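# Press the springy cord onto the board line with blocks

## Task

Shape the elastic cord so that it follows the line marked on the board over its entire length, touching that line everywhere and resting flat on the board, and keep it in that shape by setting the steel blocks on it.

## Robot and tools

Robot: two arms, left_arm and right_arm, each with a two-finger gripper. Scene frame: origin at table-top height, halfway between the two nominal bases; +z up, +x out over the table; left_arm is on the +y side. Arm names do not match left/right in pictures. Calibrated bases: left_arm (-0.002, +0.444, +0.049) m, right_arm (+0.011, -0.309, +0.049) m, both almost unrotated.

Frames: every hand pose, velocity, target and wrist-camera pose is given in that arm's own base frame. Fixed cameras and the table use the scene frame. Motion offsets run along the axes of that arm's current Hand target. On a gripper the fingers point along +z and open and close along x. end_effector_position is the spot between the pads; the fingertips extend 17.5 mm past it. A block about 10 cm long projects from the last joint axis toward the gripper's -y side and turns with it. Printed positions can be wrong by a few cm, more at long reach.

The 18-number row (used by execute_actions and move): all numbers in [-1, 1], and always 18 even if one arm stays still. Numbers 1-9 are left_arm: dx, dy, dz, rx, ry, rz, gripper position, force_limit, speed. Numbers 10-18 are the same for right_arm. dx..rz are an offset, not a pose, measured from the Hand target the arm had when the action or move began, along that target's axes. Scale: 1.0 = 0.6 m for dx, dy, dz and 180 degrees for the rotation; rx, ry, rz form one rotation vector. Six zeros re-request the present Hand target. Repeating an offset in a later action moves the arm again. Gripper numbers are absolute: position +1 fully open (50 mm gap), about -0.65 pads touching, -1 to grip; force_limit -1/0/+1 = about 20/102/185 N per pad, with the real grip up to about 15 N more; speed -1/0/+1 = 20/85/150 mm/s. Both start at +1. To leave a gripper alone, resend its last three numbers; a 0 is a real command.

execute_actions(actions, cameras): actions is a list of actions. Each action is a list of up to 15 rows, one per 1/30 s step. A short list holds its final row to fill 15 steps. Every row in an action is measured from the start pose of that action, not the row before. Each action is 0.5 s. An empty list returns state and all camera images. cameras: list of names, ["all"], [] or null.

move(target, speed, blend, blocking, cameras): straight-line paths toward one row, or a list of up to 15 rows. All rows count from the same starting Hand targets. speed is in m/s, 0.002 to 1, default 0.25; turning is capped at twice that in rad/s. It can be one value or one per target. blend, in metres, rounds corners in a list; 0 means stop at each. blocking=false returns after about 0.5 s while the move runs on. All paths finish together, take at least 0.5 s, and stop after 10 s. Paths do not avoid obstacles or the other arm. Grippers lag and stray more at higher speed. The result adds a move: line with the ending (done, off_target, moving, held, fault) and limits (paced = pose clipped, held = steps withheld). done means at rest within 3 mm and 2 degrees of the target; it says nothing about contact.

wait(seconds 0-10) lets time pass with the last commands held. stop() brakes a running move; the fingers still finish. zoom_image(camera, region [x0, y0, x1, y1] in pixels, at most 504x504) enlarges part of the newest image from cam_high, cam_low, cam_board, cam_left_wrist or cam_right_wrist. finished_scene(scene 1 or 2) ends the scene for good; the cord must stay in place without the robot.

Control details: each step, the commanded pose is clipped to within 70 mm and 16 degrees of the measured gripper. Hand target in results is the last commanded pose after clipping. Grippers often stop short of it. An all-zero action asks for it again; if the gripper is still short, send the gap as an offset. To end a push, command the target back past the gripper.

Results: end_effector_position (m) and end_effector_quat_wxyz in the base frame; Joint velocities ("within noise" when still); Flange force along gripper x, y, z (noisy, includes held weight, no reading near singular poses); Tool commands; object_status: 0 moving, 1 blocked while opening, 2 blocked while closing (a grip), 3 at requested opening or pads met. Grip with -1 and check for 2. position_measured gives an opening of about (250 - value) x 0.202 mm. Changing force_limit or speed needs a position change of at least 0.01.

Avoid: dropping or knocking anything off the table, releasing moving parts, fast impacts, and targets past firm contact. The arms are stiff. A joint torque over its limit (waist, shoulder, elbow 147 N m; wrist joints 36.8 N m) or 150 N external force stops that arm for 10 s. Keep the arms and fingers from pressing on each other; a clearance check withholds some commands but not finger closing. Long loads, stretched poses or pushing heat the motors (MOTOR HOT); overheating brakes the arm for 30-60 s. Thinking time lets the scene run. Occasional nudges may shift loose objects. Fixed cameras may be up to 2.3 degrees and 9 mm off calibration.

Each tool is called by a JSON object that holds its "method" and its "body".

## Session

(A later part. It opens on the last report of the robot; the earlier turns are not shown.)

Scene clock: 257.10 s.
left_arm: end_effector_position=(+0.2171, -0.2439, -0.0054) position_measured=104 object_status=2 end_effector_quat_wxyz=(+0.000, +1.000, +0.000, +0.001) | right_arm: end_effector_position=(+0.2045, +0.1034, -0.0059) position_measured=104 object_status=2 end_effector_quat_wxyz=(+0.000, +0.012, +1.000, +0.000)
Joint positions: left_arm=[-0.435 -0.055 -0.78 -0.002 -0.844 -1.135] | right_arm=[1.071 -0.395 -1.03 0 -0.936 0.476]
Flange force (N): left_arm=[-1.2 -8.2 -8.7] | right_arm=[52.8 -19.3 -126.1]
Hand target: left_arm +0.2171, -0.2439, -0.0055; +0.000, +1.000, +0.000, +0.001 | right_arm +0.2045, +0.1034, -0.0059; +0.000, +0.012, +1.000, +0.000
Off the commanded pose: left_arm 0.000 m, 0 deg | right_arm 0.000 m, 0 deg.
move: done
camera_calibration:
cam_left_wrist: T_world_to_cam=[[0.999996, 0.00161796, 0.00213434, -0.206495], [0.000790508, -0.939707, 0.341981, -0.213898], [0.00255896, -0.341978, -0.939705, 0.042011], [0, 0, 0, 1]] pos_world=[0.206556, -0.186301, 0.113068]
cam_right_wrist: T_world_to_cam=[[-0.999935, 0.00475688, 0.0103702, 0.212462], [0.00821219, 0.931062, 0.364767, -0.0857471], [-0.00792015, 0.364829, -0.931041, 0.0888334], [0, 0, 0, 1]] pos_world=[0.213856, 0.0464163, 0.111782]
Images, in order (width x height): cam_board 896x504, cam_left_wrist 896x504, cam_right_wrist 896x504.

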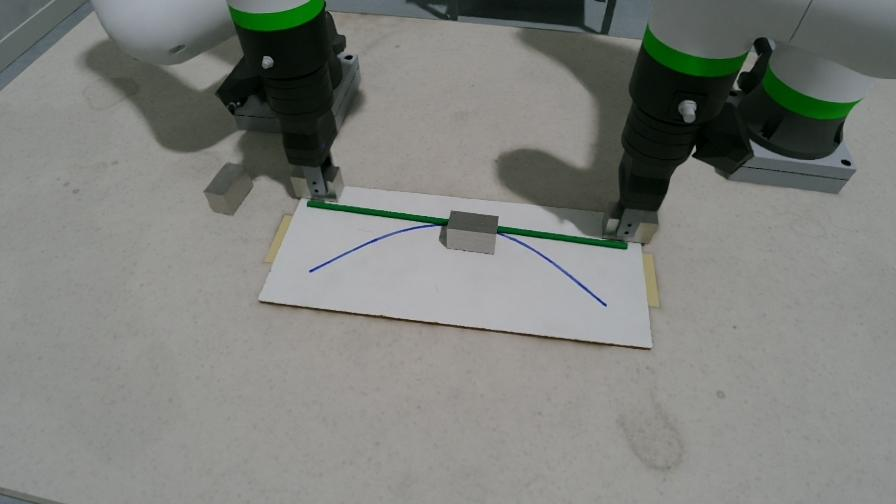

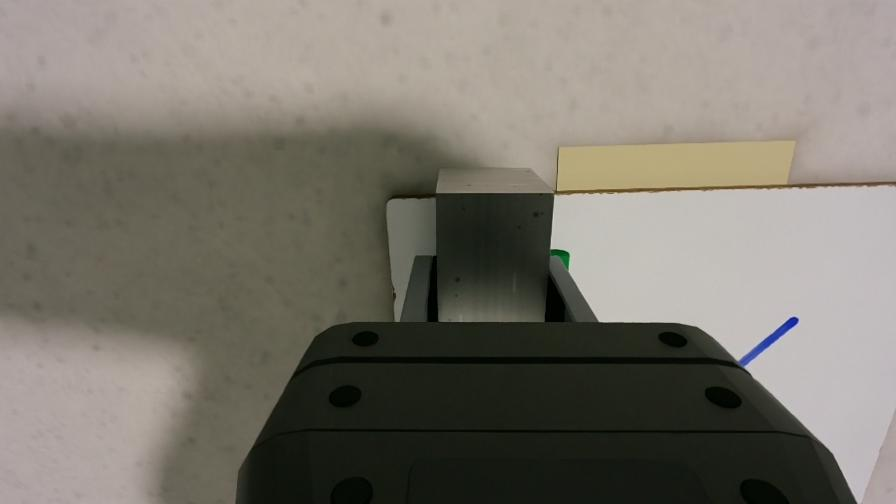

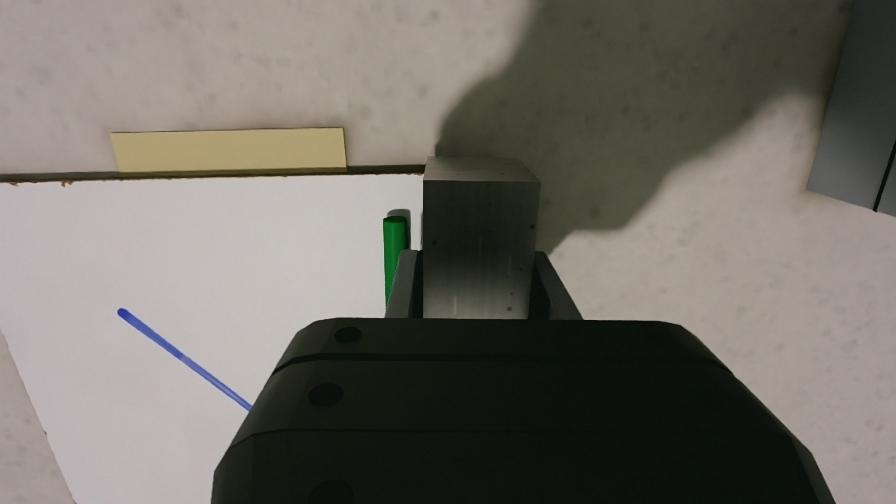

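{"method": "move", "body": {"target": [[0,0,0,0,0,0,-1,-0.5,0,0,0,-0.0035,0,0,0,-1,-0.5,0],[0.173,0.0408,0,0,0,0.236,-1,-0.5,0,-0.19,0.0431,-0.0035,0,0,-0.252,-1,-0.5,0]], "speed": [0.05,0.05], "cameras": ["cam_board","cam_left_wrist","cam_right_wrist"]}}

{"method": "zoom_image", "body": {"camera": "cam_board", "region": [290, 180, 630, 340]}}

Scene clock: 282.97 s.
left_arm: end_effector_position=(+0.2751, -0.2575, -0.0053) position_measured=104 object_status=2 end_effector_quat_wxyz=(-0.001, +0.978, -0.210, -0.002) | right_arm: end_effector_position=(+0.2729, +0.1172, -0.0038) position_measured=104 object_status=2 end_effector_quat_wxyz=(+0.000, -0.223, +0.975, +0.000)
Joint positions: left_arm=[-0.401 0.079 -0.643 -0.001 -0.852 -1.592] | right_arm=[0.859 -0.146 -0.855 0 -0.861 1.161]
Flange force (N): left_arm=[1.2 -2.8 -10.4] | right_arm=[-2.0 0.4 3.2]
Flange force when the fault began (N): left_arm=[-104.4 13.4 -114.5]
Hand target: left_arm +0.2751, -0.2575, -0.0053; -0.001, +0.978, -0.210, -0.002 (not the last commanded pose) | right_arm +0.2729, +0.1172, -0.0038; +0.000, -0.223, +0.975, +0.000 (not the last commanded pose)
Tool commands: left_gripper/position=-1.0 left_gripper/force_limit=-0.498039 left_gripper/speed=+0.003922 right_gripper/position=-1.0 right_gripper/force_limit=-0.5 right_gripper/speed=+0.0
Off the commanded pose: left_arm 0.047 m, 18 deg | right_arm 0.047 m, 18 deg.
FORCE FAULT: contact force on the left arm reached its limit, and that arm stopped. The contact can be on any part of that arm, not only on its tool. That arm's remaining commands of this call were not run. That arm is still stopped at the end of this call. That arm stays stopped for about 10 more seconds. Until then a move that you send moves the other arm only, and its call returns only when the move has ended. Once the stop has ended, the next robot result says so. If the stop ends while you think or write, that arm runs what you send next, counted from a new Hand target: where the arm stands when the stop ends. While its stop runs, that arm takes no new command, but its gripper still runs the gripper command that each later call begins with. Until it ends, the stop uses up actions while you think or wait. An arm that is not stopped still takes commands.
move: fault (left_arm), off_target (right_arm; braked at the fault stop of left_arm); path passed 1 of 2 targets
camera_calibration:
cam_left_wrist: T_world_to_cam=[[0.912708, -0.408596, -0.00373117, -0.346159], [-0.382819, -0.858251, 0.341841, -0.100308], [-0.142877, -0.310573, -0.93975, 0.085416], [0, 0, 0, 1]] pos_world=[0.289746, -0.201001, 0.113268]
cam_right_wrist: T_world_to_cam=[[-0.892653, -0.45063, 0.0101615, 0.304834], [-0.41632, 0.83291, 0.364606, 0.0274338], [-0.172766, 0.321237, -0.931106, 0.136377], [0, 0, 0, 1]] pos_world=[0.307093, 0.0707079, 0.113881]
Images, in order (width x height): cam_board 896x504, cam_left_wrist 896x504, cam_right_wrist 896x504.

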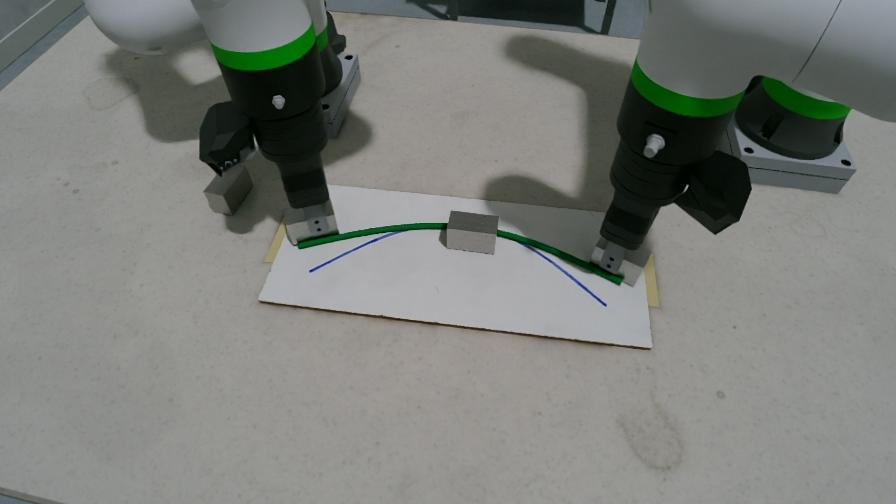

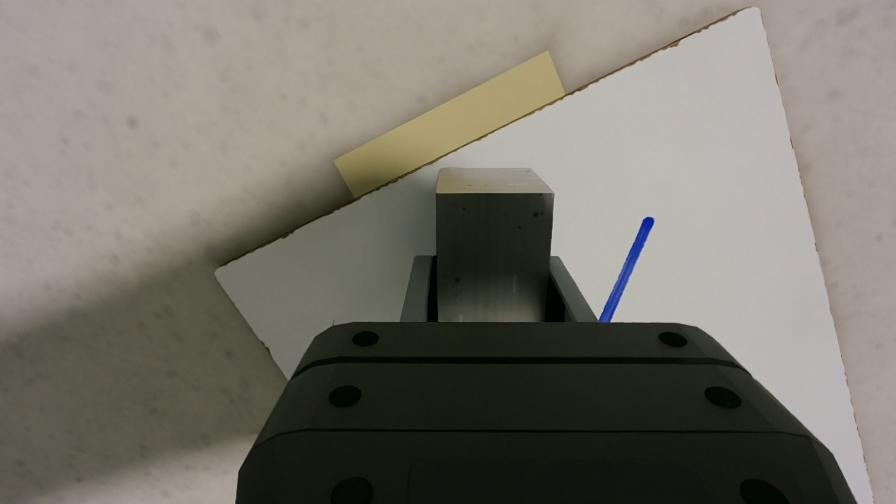

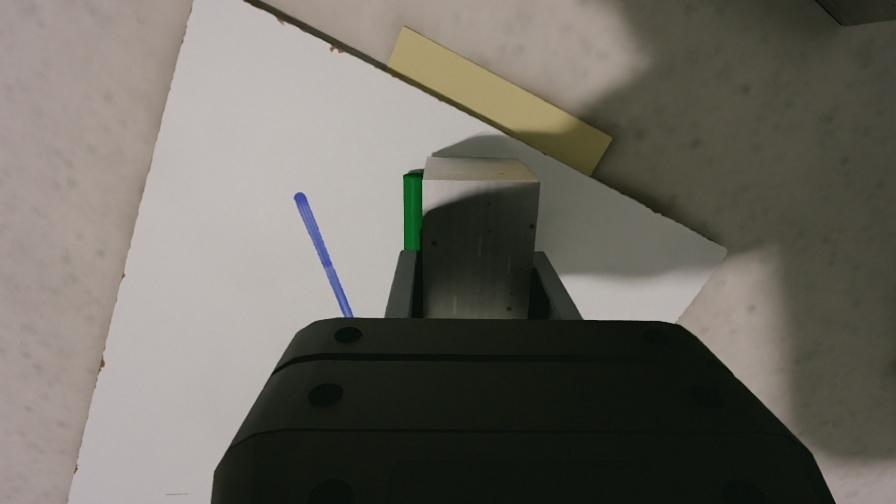

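Scaled by 1.482 from the camera's 896x504 image, which has a finer 1280x720 frame.

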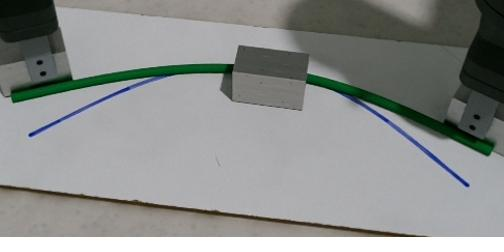

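{"method": "wait", "body": {"seconds": 0.5}}

Scene clock: 291.83 s.
left_arm: end_effector_position=(+0.2751, -0.2575, -0.0053) position_measured=104 object_status=2 end_effector_quat_wxyz=(-0.001, +0.978, -0.210, -0.002) | right_arm: end_effector_position=(+0.2729, +0.1172, -0.0038) position_measured=104 object_status=2 end_effector_quat_wxyz=(+0.000, -0.223, +0.975, +0.000)
Joint positions: left_arm=[-0.401 0.079 -0.643 -0.001 -0.852 -1.592] | right_arm=[0.859 -0.146 -0.855 0 -0.861 1.161]
Flange force (N): left_arm=[1.4 -3.0 -9.9] | right_arm=[-1.8 0.2 3.1]
Hand target: left_arm +0.2751, -0.2575, -0.0053; -0.001, +0.978, -0.210, -0.002 (not the last commanded pose) | right_arm +0.2729, +0.1172, -0.0038; +0.000, -0.223, +0.975, +0.000 (not the last commanded pose)
Tool commands: left_gripper/position=-1.0 left_gripper/force_limit=-0.498039 left_gripper/speed=+0.003922 right_gripper/position=-1.0 right_gripper/force_limit=-0.5 right_gripper/speed=+0.0
Off the commanded pose: left_arm 0.047 m, 18 deg | right_arm 0.047 m, 18 deg.
FORCE FAULT, CONTINUED: the left arm was still stopped when this call began, by the force fault that an earlier result reported. Since the last result the stop counts as 18 of the actions that you can send in this scene. That arm is still stopped at the end of this call. That arm stays stopped for about 1 more second. If the stop ends while you think or write, that arm runs what you send next, counted from a new Hand target: where the arm stands when the stop ends. While its stop runs, that arm takes no new command, but its gripper still runs the gripper command that each later call begins with.
wait: 0.50 s; at rest from the start

{"method": "wait", "body": {"seconds": 0.6}}

{"method": "move", "body": {"target": [[0,0,-0.0045,0,0,0,-1,-0.5,0,0,0,-0.001,0,0,0,-1,-0.5,0],[0.069,-0.0128,-0.0045,0,0,0.102,-1,-0.5,0,-0.0692,-0.018,-0.001,0,0,-0.101,-1,-0.5,0]], "speed": [0.03,0.05], "cameras": ["cam_board","cam_left_wrist","cam_right_wrist"]}}

{"method": "zoom_image", "body": {"camera": "cam_board", "region": [290, 180, 630, 340]}}

Scene clock: 297.57 s.
left_arm: end_effector_position=(+0.2751, -0.2575, -0.0053) position_measured=104 object_status=2 end_effector_quat_wxyz=(-0.001, +0.978, -0.210, -0.002) | right_arm: end_effector_position=(+0.2729, +0.1172, -0.0038) position_measured=104 object_status=2 end_effector_quat_wxyz=(+0.000, -0.223, +0.975, +0.000)
Joint positions: left_arm=[-0.401 0.079 -0.643 -0.001 -0.852 -1.592] | right_arm=[0.859 -0.146 -0.855 0 -0.861 1.161]
Flange force (N): left_arm=[1.3 -3.3 -10.3] | right_arm=[-1.6 0.6 3.0]
Hand target: left_arm +0.2751, -0.2575, -0.0053; -0.001, +0.978, -0.210, -0.002 (not the last commanded pose) | right_arm +0.2729, +0.1172, -0.0038; +0.000, -0.223, +0.975, +0.000 (not the last commanded pose)
Tool commands: left_gripper/position=-1.0 left_gripper/force_limit=-0.498039 left_gripper/speed=+0.003922 right_gripper/position=-1.0 right_gripper/force_limit=-0.5 right_gripper/speed=+0.0
Off the commanded pose: left_arm 0.047 m, 18 deg | right_arm 0.047 m, 18 deg.
FORCE FAULT, CONTINUED: the left arm's stop, for the force fault that an earlier result reported, is over. The rest of the stop counts as 1 of the actions that you can send in this scene. That arm's target is now where it stood when the stop ended, not its last command. That arm accepts commands again.
wait: 0.60 s; at rest from the start

Scene clock: 301.73 s.
left_arm: end_effector_position=(+0.3160, -0.2675, -0.0028) position_measured=104 object_status=2 end_effector_quat_wxyz=(+0.000, +0.932, -0.363, -0.002) | right_arm: end_effector_position=(+0.3150, +0.1255, -0.0032) position_measured=104 object_status=2 end_effector_quat_wxyz=(+0.000, -0.374, +0.928, +0.000)
Joint positions: left_arm=[-0.384 0.162 -0.54 -0.001 -0.872 -1.93] | right_arm=[0.773 -0.025 -0.745 0 -0.85 1.565]
Flange force (N): left_arm=[0.4 -1.9 5.5] | right_arm=[-2.0 -0.4 2.6]
Hand target: left_arm +0.3160, -0.2675, -0.0028; +0.000, +0.932, -0.363, -0.002 | right_arm +0.3150, +0.1255, -0.0032; +0.000, -0.374, +0.928, +0.000
Off the commanded pose: left_arm 0.000 m, 0 deg | right_arm 0.000 m, 0 deg.
move: done
camera_calibration:
cam_left_wrist: T_world_to_cam=[[0.737491, -0.675347, -0.00377332, -0.40351], [-0.633413, -0.693615, 0.343055, 0.0291509], [-0.234299, -0.25061, -0.939308, 0.13552], [0, 0, 0, 1]] pos_world=[0.347801, -0.218327, 0.115772]
cam_right_wrist: T_world_to_cam=[[-0.70754, -0.706602, 0.0100591, 0.319917], [-0.655453, 0.661511, 0.364396, 0.134623], [-0.264137, 0.251231, -0.93119, 0.179185], [0, 0, 0, 1]] pos_world=[0.361923, 0.0919828, 0.114581]
Images, in order (width x height): cam_board 896x504, cam_left_wrist 896x504, cam_right_wrist 896x504.

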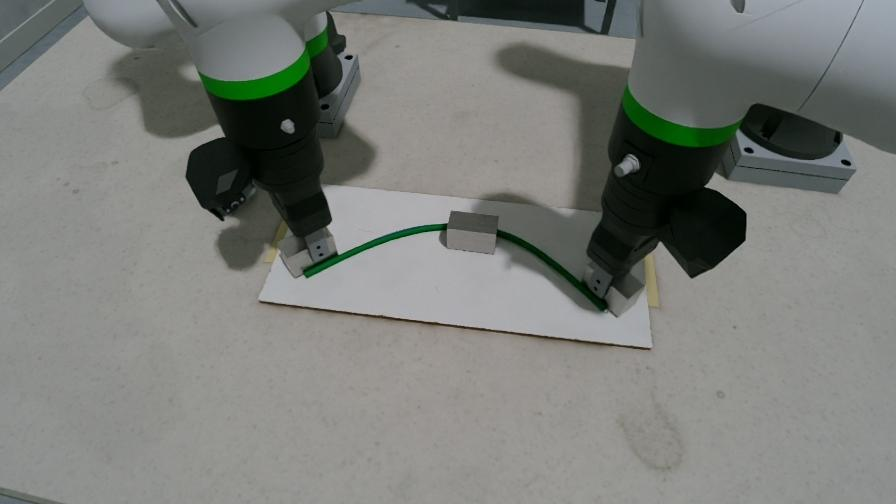

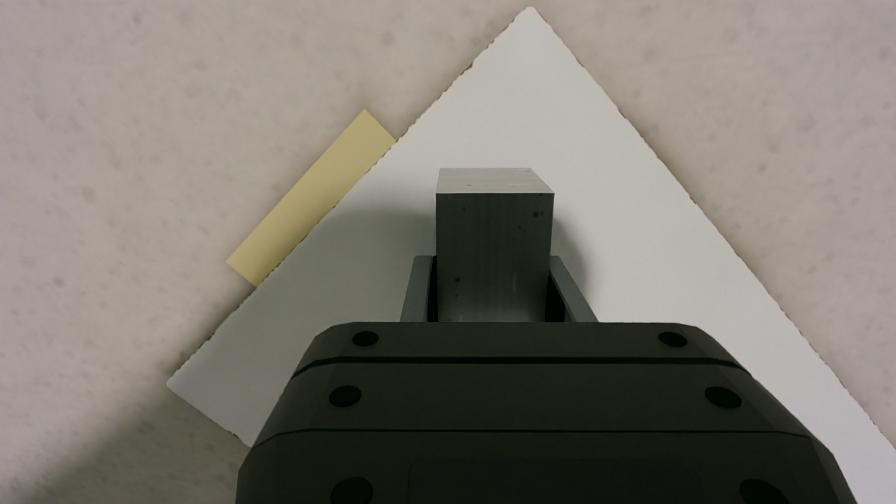

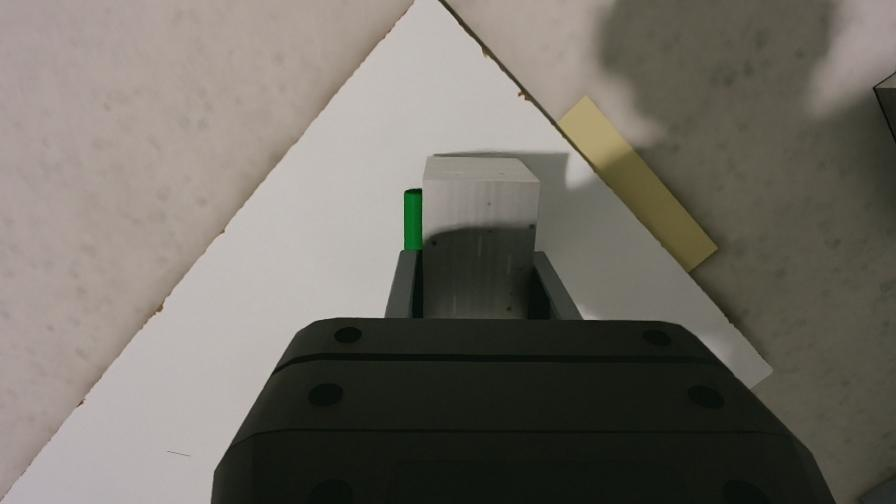

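Scaled by 1.482 from the camera's 896x504 image, which has a finer 1280x720 frame.

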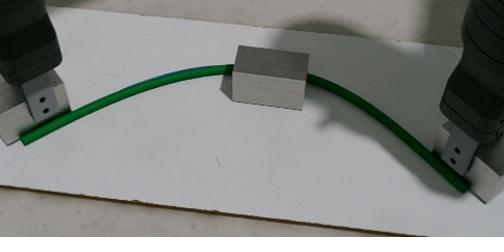

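{"method": "zoom_image", "body": {"camera": "cam_board", "region": [290, 210, 460, 290]}}

{"method": "zoom_image", "body": {"camera": "cam_board", "region": [480, 220, 650, 320]}}

Scaled by 2.965 from the camera's 896x504 image, which has a finer 1280x720 frame.

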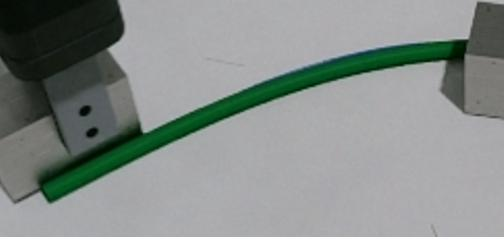

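Scaled by 2.965 from the camera's 896x504 image, which has a finer 1280x720 frame.

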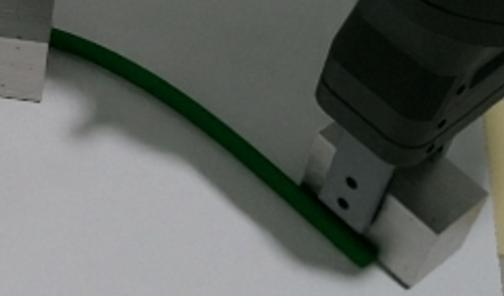

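{"method": "move", "body": {"target": [[-0.0055,0.0051,0.0037,0,0,0,-1,-0.5,0,0.003,0.0052,0.0015,0,0,0,-1,-0.5,0],[-0.0055,0.0051,0.0037,0,0,0,1,-0.5,-0.5,0.003,0.0052,0.0015,0,0,0,-1,-0.5,0],[-0.0055,0.0051,-0.15,0,0,0,1,-0.5,0,0.003,0.0052,0.0015,0,0,0,-1,-0.5,0],[0.1338,0.2673,-0.15,0,0,-0.2367,1,-0.5,0,0.003,0.0052,0.0015,0,0,0,-1,-0.5,0]], "speed": [0.05,0.2,0.2,0.3], "cameras": ["cam_board","cam_left_wrist"]}}

{"method": "zoom_image", "body": {"camera": "cam_board", "region": [480, 220, 650, 320]}}

Scene clock: 322.60 s.
left_arm: end_effector_position=(+0.2711, -0.4220, +0.0872) position_measured=3 object_status=3 end_effector_quat_wxyz=(+0.002, +0.999, -0.040, -0.003) | right_arm: end_effector_position=(+0.3115, +0.1265, -0.0041) position_measured=104 object_status=2 end_effector_quat_wxyz=(+0.000, -0.374, +0.928, +0.000)
Joint positions: left_arm=[-0.733 0.233 -0.207 0.008 -1.132 -0.921] | right_arm=[0.783 -0.031 -0.753 0 -0.848 1.555]
Flange force (N): left_arm=[2.0 -0.3 -0.1] | right_arm=[-1.5 -0.2 2.9]
Hand target: left_arm +0.2711, -0.4220, +0.0872; +0.002, +0.999, -0.040, -0.003 (not the last commanded pose) | right_arm +0.3115, +0.1265, -0.0041; +0.000, -0.374, +0.928, +0.000
Off the commanded pose: left_arm 0.019 m, 5 deg | right_arm 0.000 m, 0 deg.
move: held (left_arm; a check stopped the path); limits=held
pose unreachable (left arm): on one or more control steps of this call, first in action 0 (counted from 0), this arm could not follow its commanded pose, so it was not sent that pose on those steps. It may still have moved: this result reports where it is.
cause: moving toward the commanded pose would bring a part of the arm too close to another arm (this arm's gripper and a part of the right arm just beyond its joint 4 (forearm roll), at the place that arm is still heading or pushing toward).
camera_calibration:
cam_left_wrist: T_world_to_cam=[[0.996968, -0.077643, -0.00514002, -0.292437], [-0.0710424, -0.935184, 0.346965, -0.392039], [-0.0317463, -0.345548, -0.937864, 0.0756661], [0, 0, 0, 1]] pos_world=[0.266101, -0.363188, 0.205485]
Images, in order (width x height): cam_board 896x504, cam_left_wrist 896x504.

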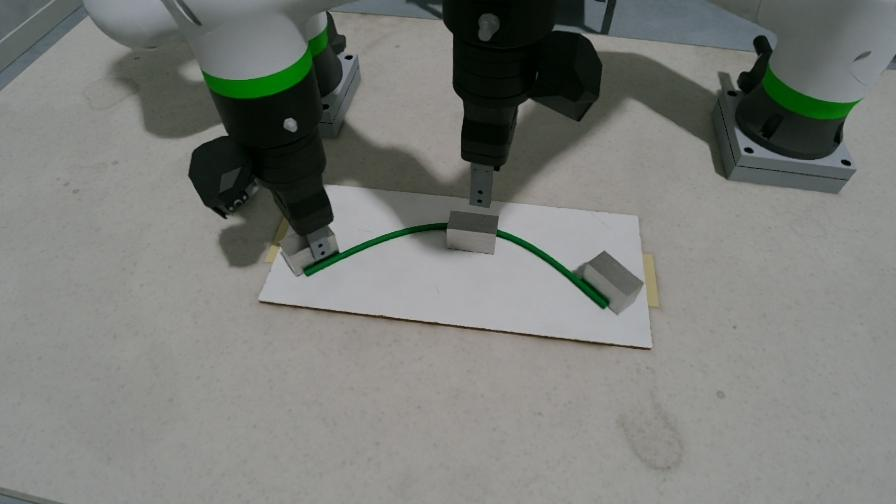

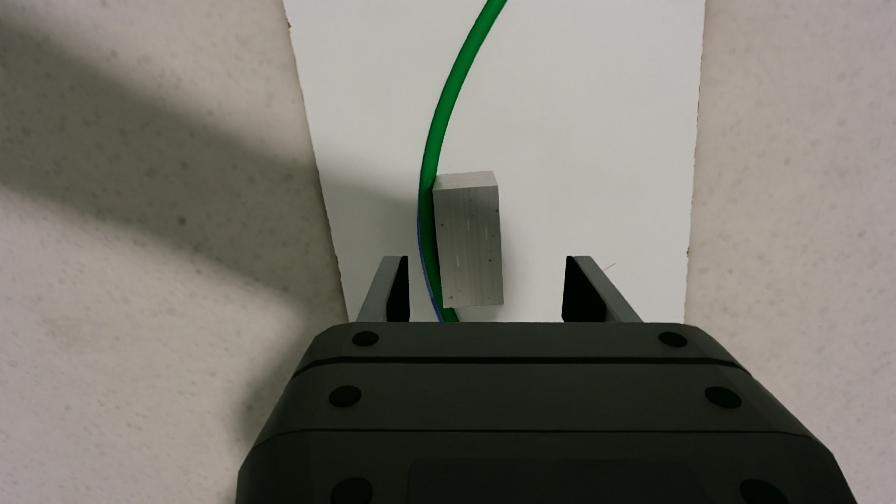

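Scaled by 2.965 from the camera's 896x504 image, which has a finer 1280x720 frame.

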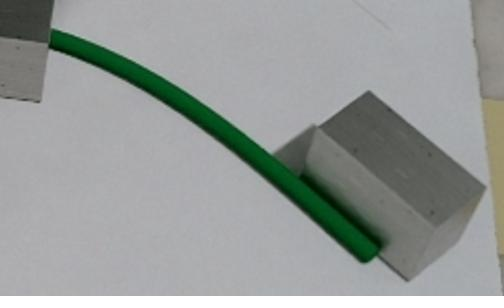

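{"method": "move", "body": {"target": [[0,0,0,0,0,0,1,-0.5,0,0,0,0,0,0,0,1,-0.5,-0.5],[0,0,0,0,0,0,1,-0.5,0,0,0,-0.15,0,0,0,1,-0.5,0],[0.0007,0.0317,0,0,0,-0.0255,1,-0.5,0,0.139,-0.144,-0.2,0,0,0,1,-0.5,0],[0.0007,0.0317,0.152,0,0,-0.0255,1,-0.5,0,0.139,-0.144,-0.2,0,0,0,1,-0.5,0],[0.0007,0.0317,0.152,0,0,-0.0255,-1,-0.5,-0.5,0.139,-0.144,-0.2,0,0,0,1,-0.5,0],[-0.0058,0.0317,0.152,0,0,-0.0255,-1,-0.5,-0.5,0.139,-0.144,-0.2,0,0,0,1,-0.5,0]], "speed": [0.2,0.2,0.3,0.2,0.05,0.03], "cameras": ["cam_board","cam_left_wrist","cam_right_wrist"]}}

{"method": "zoom_image", "body": {"camera": "cam_board", "region": [290, 210, 460, 290]}}

{"method": "zoom_image", "body": {"camera": "cam_board", "region": [480, 220, 650, 320]}}

Scene clock: 341.93 s.
left_arm: end_effector_position=(+0.2656, -0.4411, -0.0039) position_measured=104 object_status=2 end_effector_quat_wxyz=(+0.002, +1.000, +0.000, -0.003) | right_arm: end_effector_position=(+0.3113, +0.0063, +0.1159) position_measured=3 object_status=3 end_effector_quat_wxyz=(+0.000, -0.374, +0.928, +0.000)
Joint positions: left_arm=[-0.769 0.379 -0.259 0.009 -0.934 -0.807] | right_arm=[0.451 -0.301 -0.648 0 -1.223 1.886]
Flange force (N): left_arm=[4.1 0.2 4.4] | right_arm=[-2.0 -1.3 -2.5]
Hand target: left_arm +0.2656, -0.4411, -0.0039; +0.002, +1.000, +0.000, -0.003 | right_arm +0.3113, +0.0063, +0.1159; +0.000, -0.374, +0.928, +0.000
Off the commanded pose: left_arm 0.000 m, 0 deg | right_arm 0.000 m, 0 deg.
move: done
camera_calibration:
cam_left_wrist: T_world_to_cam=[[0.999982, 0.00236952, -0.00548733, -0.254418], [0.00412436, -0.938023, 0.346549, -0.399866], [-0.00432608, -0.346566, -0.938016, -0.0242994], [0, 0, 0, 1]] pos_world=[0.255957, -0.382902, 0.114384]
cam_right_wrist: T_world_to_cam=[[-0.70754, -0.706602, 0.0100591, 0.231946], [-0.655453, 0.661511, 0.364396, 0.167621], [-0.264137, 0.251231, -0.93119, 0.318941], [0, 0, 0, 1]] pos_world=[0.358223, -0.0271172, 0.233581]
Images, in order (width x height): cam_board 896x504, cam_left_wrist 896x504, cam_right_wrist 896x504.

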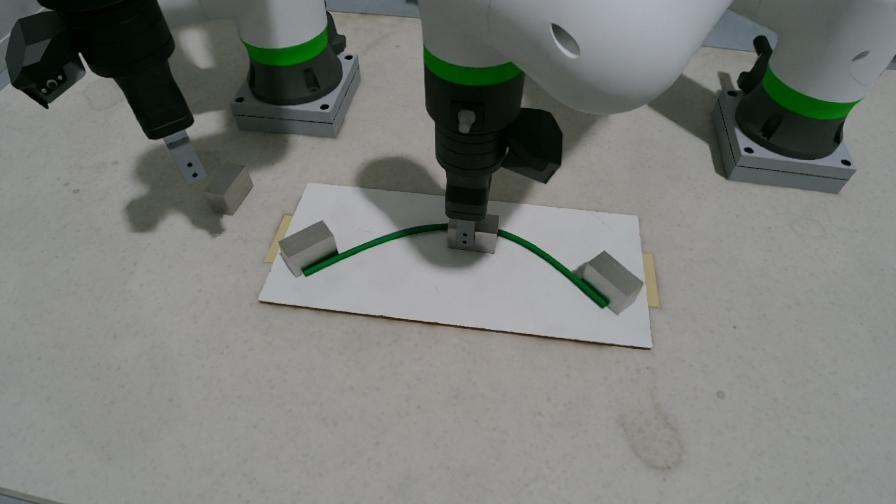

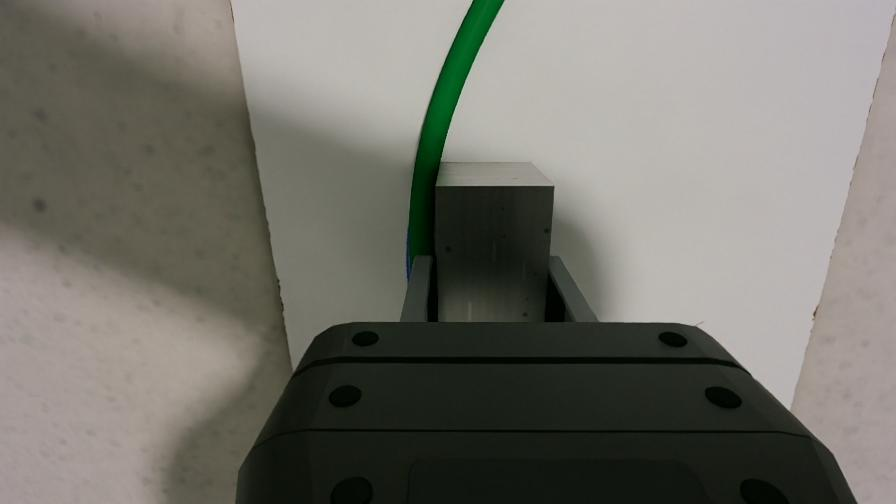

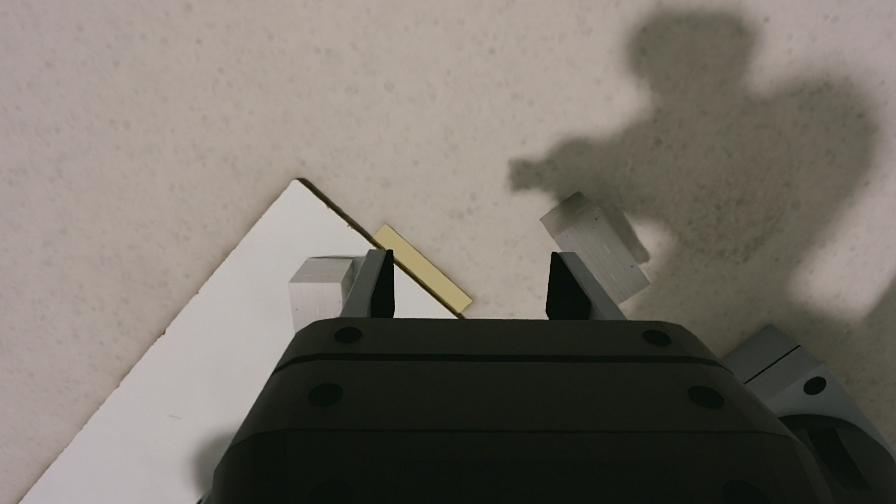

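Scaled by 2.965 from the camera's 896x504 image, which has a finer 1280x720 frame.

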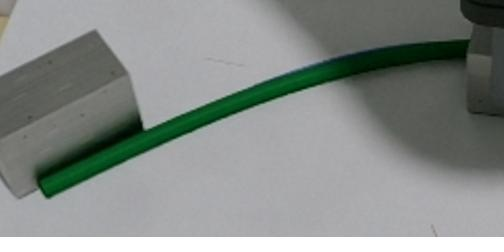

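Scaled by 2.965 from the camera's 896x504 image, which has a finer 1280x720 frame.

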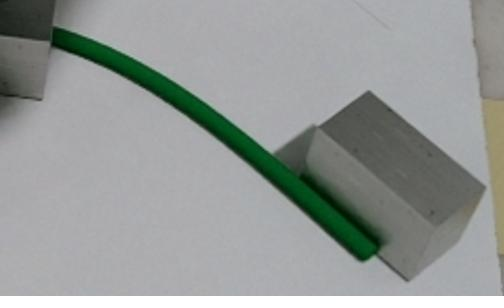

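{"method": "move", "body": {"target": [[-0.0055,0,0,0,0,0,-1,-0.5,-0.5,0,0,0,0,0,0,1,-0.5,0],[-0.0055,0,0,0,0,0,1,-0.5,-0.5,0,0,0,0,0,0,1,-0.5,0],[-0.0055,0,-0.16,0,0,0,1,-0.5,0,0,0,0,0,0,0,1,-0.5,0],[-0.0055,-0.2,-0.2,0,0,0,1,-0.5,0,0,0,0,0,0,0,1,-0.5,0]], "speed": [0.03,0.1,0.2,0.35], "cameras": ["cam_board","cam_left_wrist","cam_high"]}}

{"method": "zoom_image", "body": {"camera": "cam_board", "region": [290, 210, 460, 290]}}

{"method": "zoom_image", "body": {"camera": "cam_board", "region": [480, 220, 650, 320]}}

{"method": "zoom_image", "body": {"camera": "cam_high", "region": [330, 300, 560, 430]}}

Scene clock: 354.77 s.
left_arm: end_effector_position=(+0.2629, -0.3206, +0.1156) position_measured=3 object_status=3 end_effector_quat_wxyz=(+0.002, +1.000, +0.000, -0.003) | right_arm: end_effector_position=(+0.3113, +0.0063, +0.1159) position_measured=3 object_status=3 end_effector_quat_wxyz=(+0.000, -0.374, +0.928, +0.000)
Joint positions: left_arm=[-0.559 -0.008 -0.404 0.007 -1.178 -1.014] | right_arm=[0.451 -0.301 -0.648 0 -1.223 1.886]
Flange force (N): left_arm=[1.8 -2.7 -0.3] | right_arm=[-1.7 -1.1 -2.6]
Hand target: left_arm +0.2629, -0.3205, +0.1156; +0.002, +1.000, +0.000, -0.003 | right_arm +0.3113, +0.0063, +0.1159; +0.000, -0.374, +0.928, +0.000
Off the commanded pose: left_arm 0.000 m, 0 deg | right_arm 0.000 m, 0 deg.
move: done
camera_calibration:
cam_left_wrist: T_world_to_cam=[[0.999982, 0.00236952, -0.00548733, -0.251347], [0.00412436, -0.938023, 0.346549, -0.328235], [-0.00432608, -0.346566, -0.938016, 0.129543], [0, 0, 0, 1]] pos_world=[0.253257, -0.262402, 0.233884]
Images, in order (width x height): cam_high 896x504, cam_board 896x504, cam_left_wrist 896x504.

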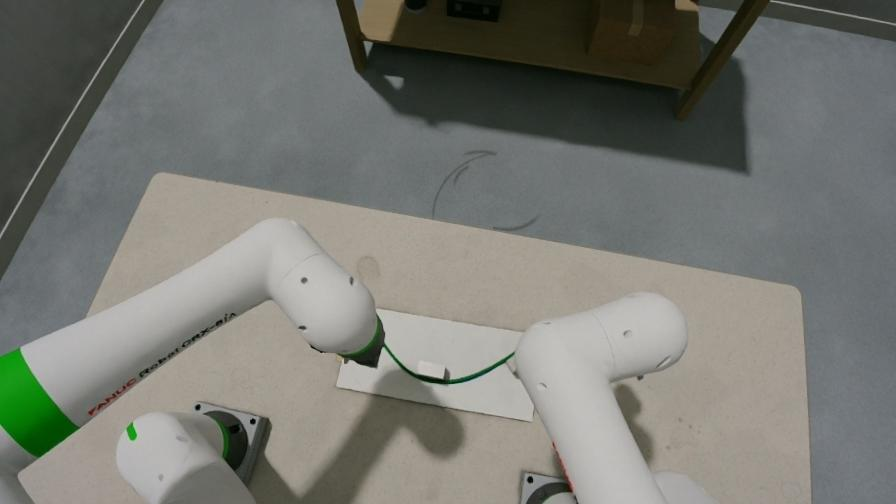

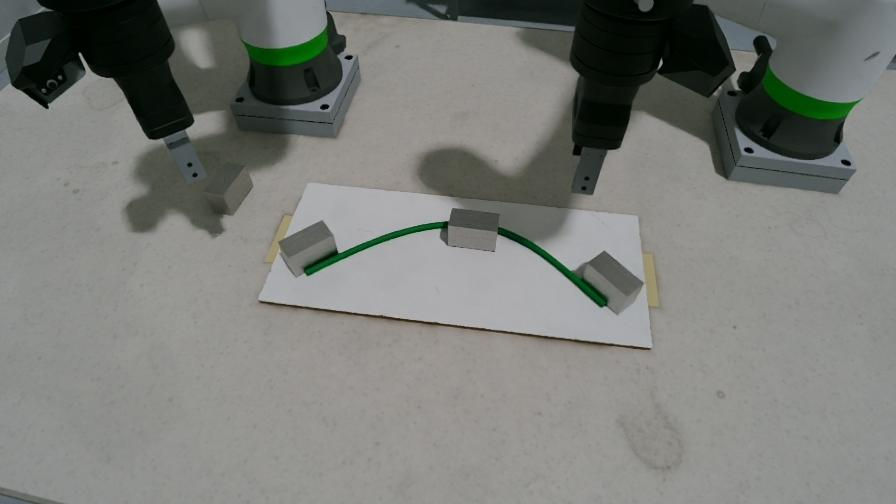

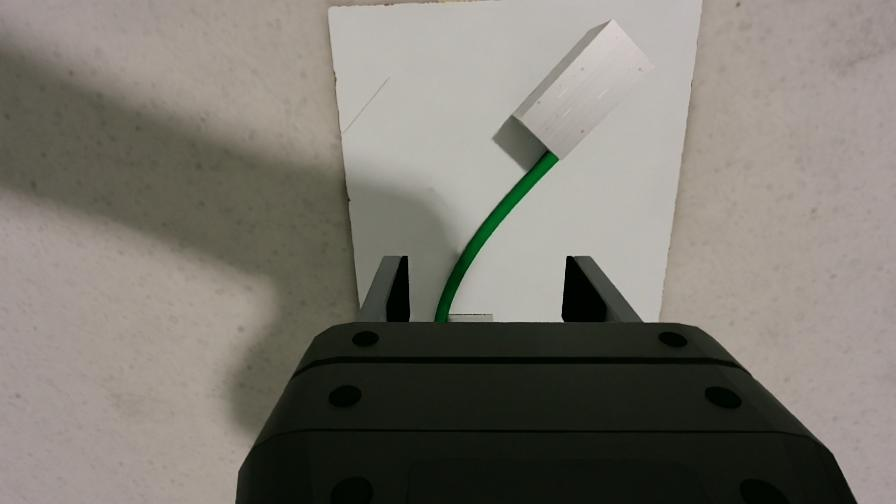

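Scaled by 2.965 from the camera's 896x504 image, which has a finer 1280x720 frame.

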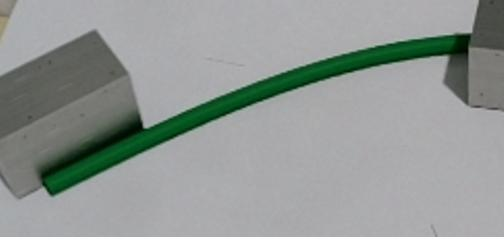

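Scaled by 2.965 from the camera's 896x504 image, which has a finer 1280x720 frame.

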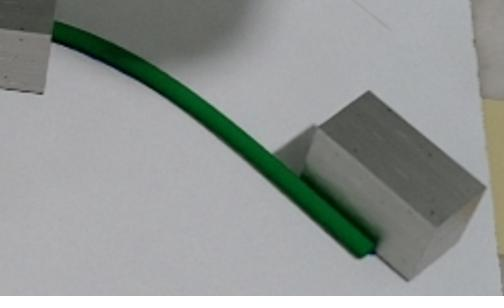

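Scaled by 2.191 from the camera's 896x504 image, which has a finer 1280x720 frame.

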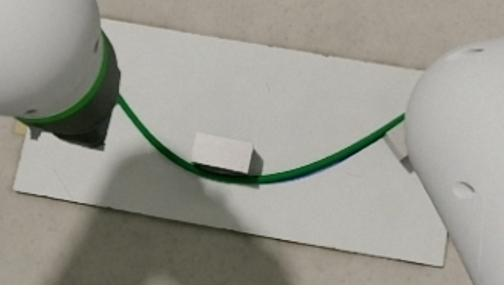

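{"method": "move", "body": {"target": [[0,-0.1,-0.05,0,0,0,1,-0.5,0,-0.139,0.144,0.1,0,0,0,1,-0.5,0],[0,-0.1,-0.05,0,0,0,1,-0.5,0,-0.139,0.144,0.2,0,0,0,1,-0.5,0],[0,-0.1,-0.05,0,0,0,1,-0.5,0,-0.139,0.144,0.2,0,0,0,-1,-0.5,-0.5],[0,-0.1,-0.05,0,0,0,1,-0.5,0,-0.1332,0.144,0.199,0,0,0,-1,-0.5,-0.5],[0,-0.1,-0.05,0,0,0,1,-0.5,0,-0.1332,0.144,0.199,0,0,0,1,-0.5,-0.5],[0,-0.1,-0.05,0,0,0,1,-0.5,0,-0.1332,0.144,0.05,0,0,0,1,-0.5,0],[0,-0.2,-0.05,0,0,0,1,-0.5,0,0.05,-0.05,0,0,0,0,1,-0.5,0]], "speed": [0.3,0.15,0.05,0.03,0.1,0.2,0.3], "cameras": ["cam_board","cam_left_wrist","cam_high","cam_right_wrist"]}}

{"method": "zoom_image", "body": {"camera": "cam_board", "region": [290, 210, 460, 290]}}

{"method": "zoom_image", "body": {"camera": "cam_board", "region": [480, 220, 650, 320]}}

{"method": "zoom_image", "body": {"camera": "cam_high", "region": [330, 300, 560, 430]}}

Scene clock: 373.27 s.
left_arm: end_effector_position=(+0.2630, -0.2004, +0.1451) position_measured=3 object_status=3 end_effector_quat_wxyz=(+0.002, +1.000, +0.000, -0.003) | right_arm: end_effector_position=(+0.3105, -0.0361, +0.1158) position_measured=3 object_status=3 end_effector_quat_wxyz=(+0.000, -0.374, +0.927, +0.000)
Joint positions: left_arm=[-0.241 -0.266 -0.553 0.006 -1.288 -1.331] | right_arm=[0.313 -0.297 -0.645 0 -1.222 2.024]
Flange force (N): left_arm=[2.1 -2.1 0.0] | right_arm=[-2.2 0.3 -3.0]
Hand target: left_arm +0.2630, -0.2004, +0.1451; +0.002, +1.000, +0.000, -0.003 | right_arm +0.3105, -0.0361, +0.1158; +0.000, -0.374, +0.928, +0.000
Off the commanded pose: left_arm 0.000 m, 0 deg | right_arm 0.000 m, 0 deg.
move: done
camera_calibration:
cam_left_wrist: T_world_to_cam=[[0.999982, 0.00236952, -0.00548733, -0.25157], [0.00412436, -0.938023, 0.346549, -0.225802], [-0.00432608, -0.346566, -0.938016, 0.198837], [0, 0, 0, 1]] pos_world=[0.253357, -0.142302, 0.263384]
cam_right_wrist: T_world_to_cam=[[-0.70754, -0.706602, 0.0100591, 0.20142], [-0.655453, 0.661511, 0.364396, 0.195144], [-0.264137, 0.251231, -0.93119, 0.329381], [0, 0, 0, 1]] pos_world=[0.357423, -0.0695172, 0.233581]
Images, in order (width x height): cam_high 896x504, cam_board 896x504, cam_left_wrist 896x504, cam_right_wrist 896x504.

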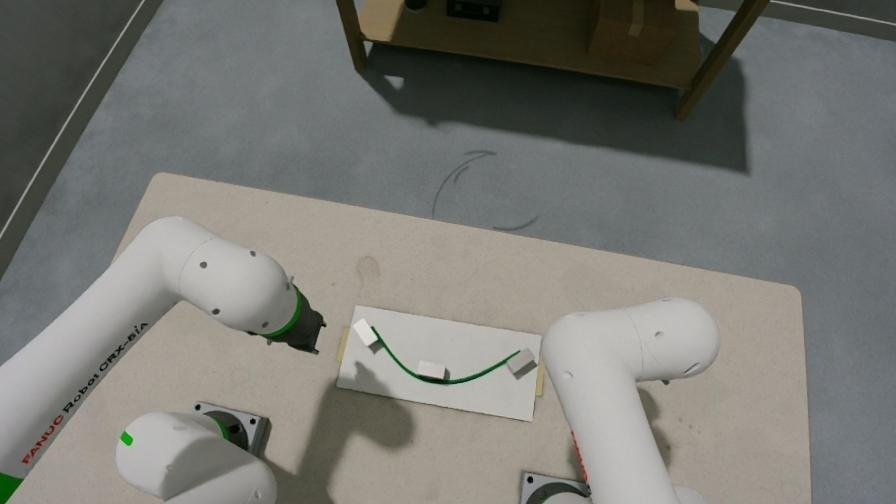

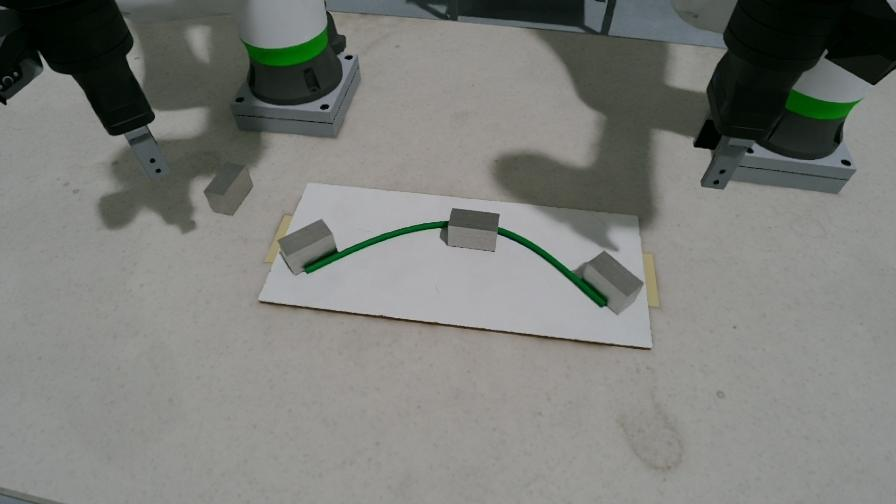

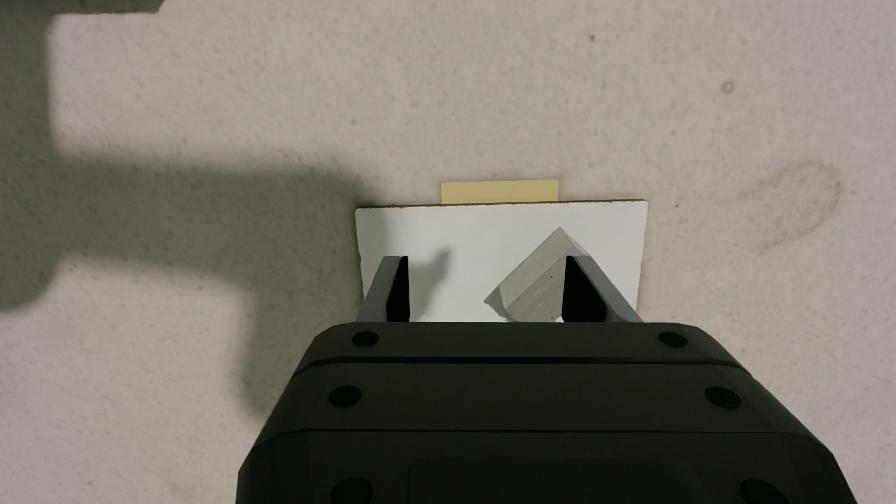

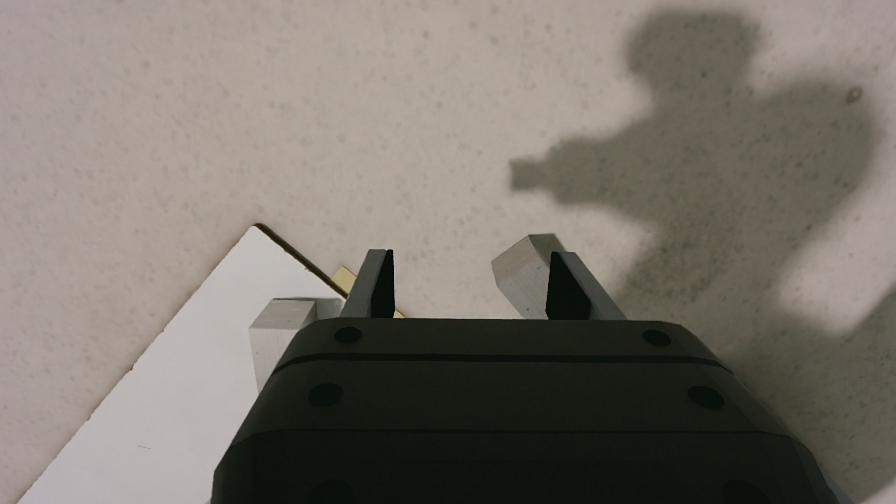

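Scaled by 2.965 from the camera's 896x504 image, which has a finer 1280x720 frame.

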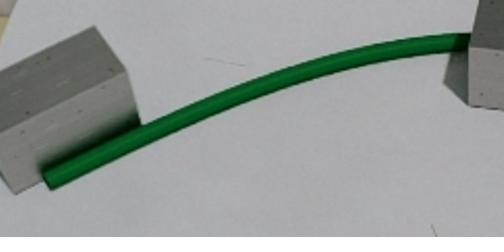

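Scaled by 2.965 from the camera's 896x504 image, which has a finer 1280x720 frame.

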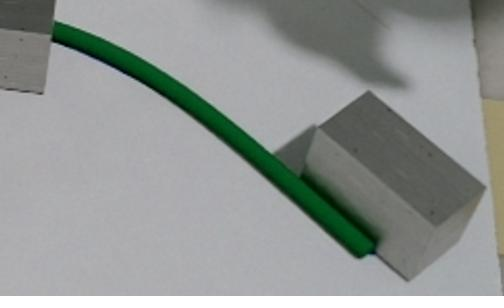

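Scaled by 2.191 from the camera's 896x504 image, which has a finer 1280x720 frame.

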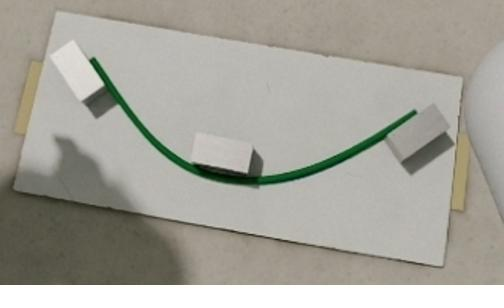

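{"method": "finished_scene", "body": {"scene": 1}}

The scene is finished: the task was done.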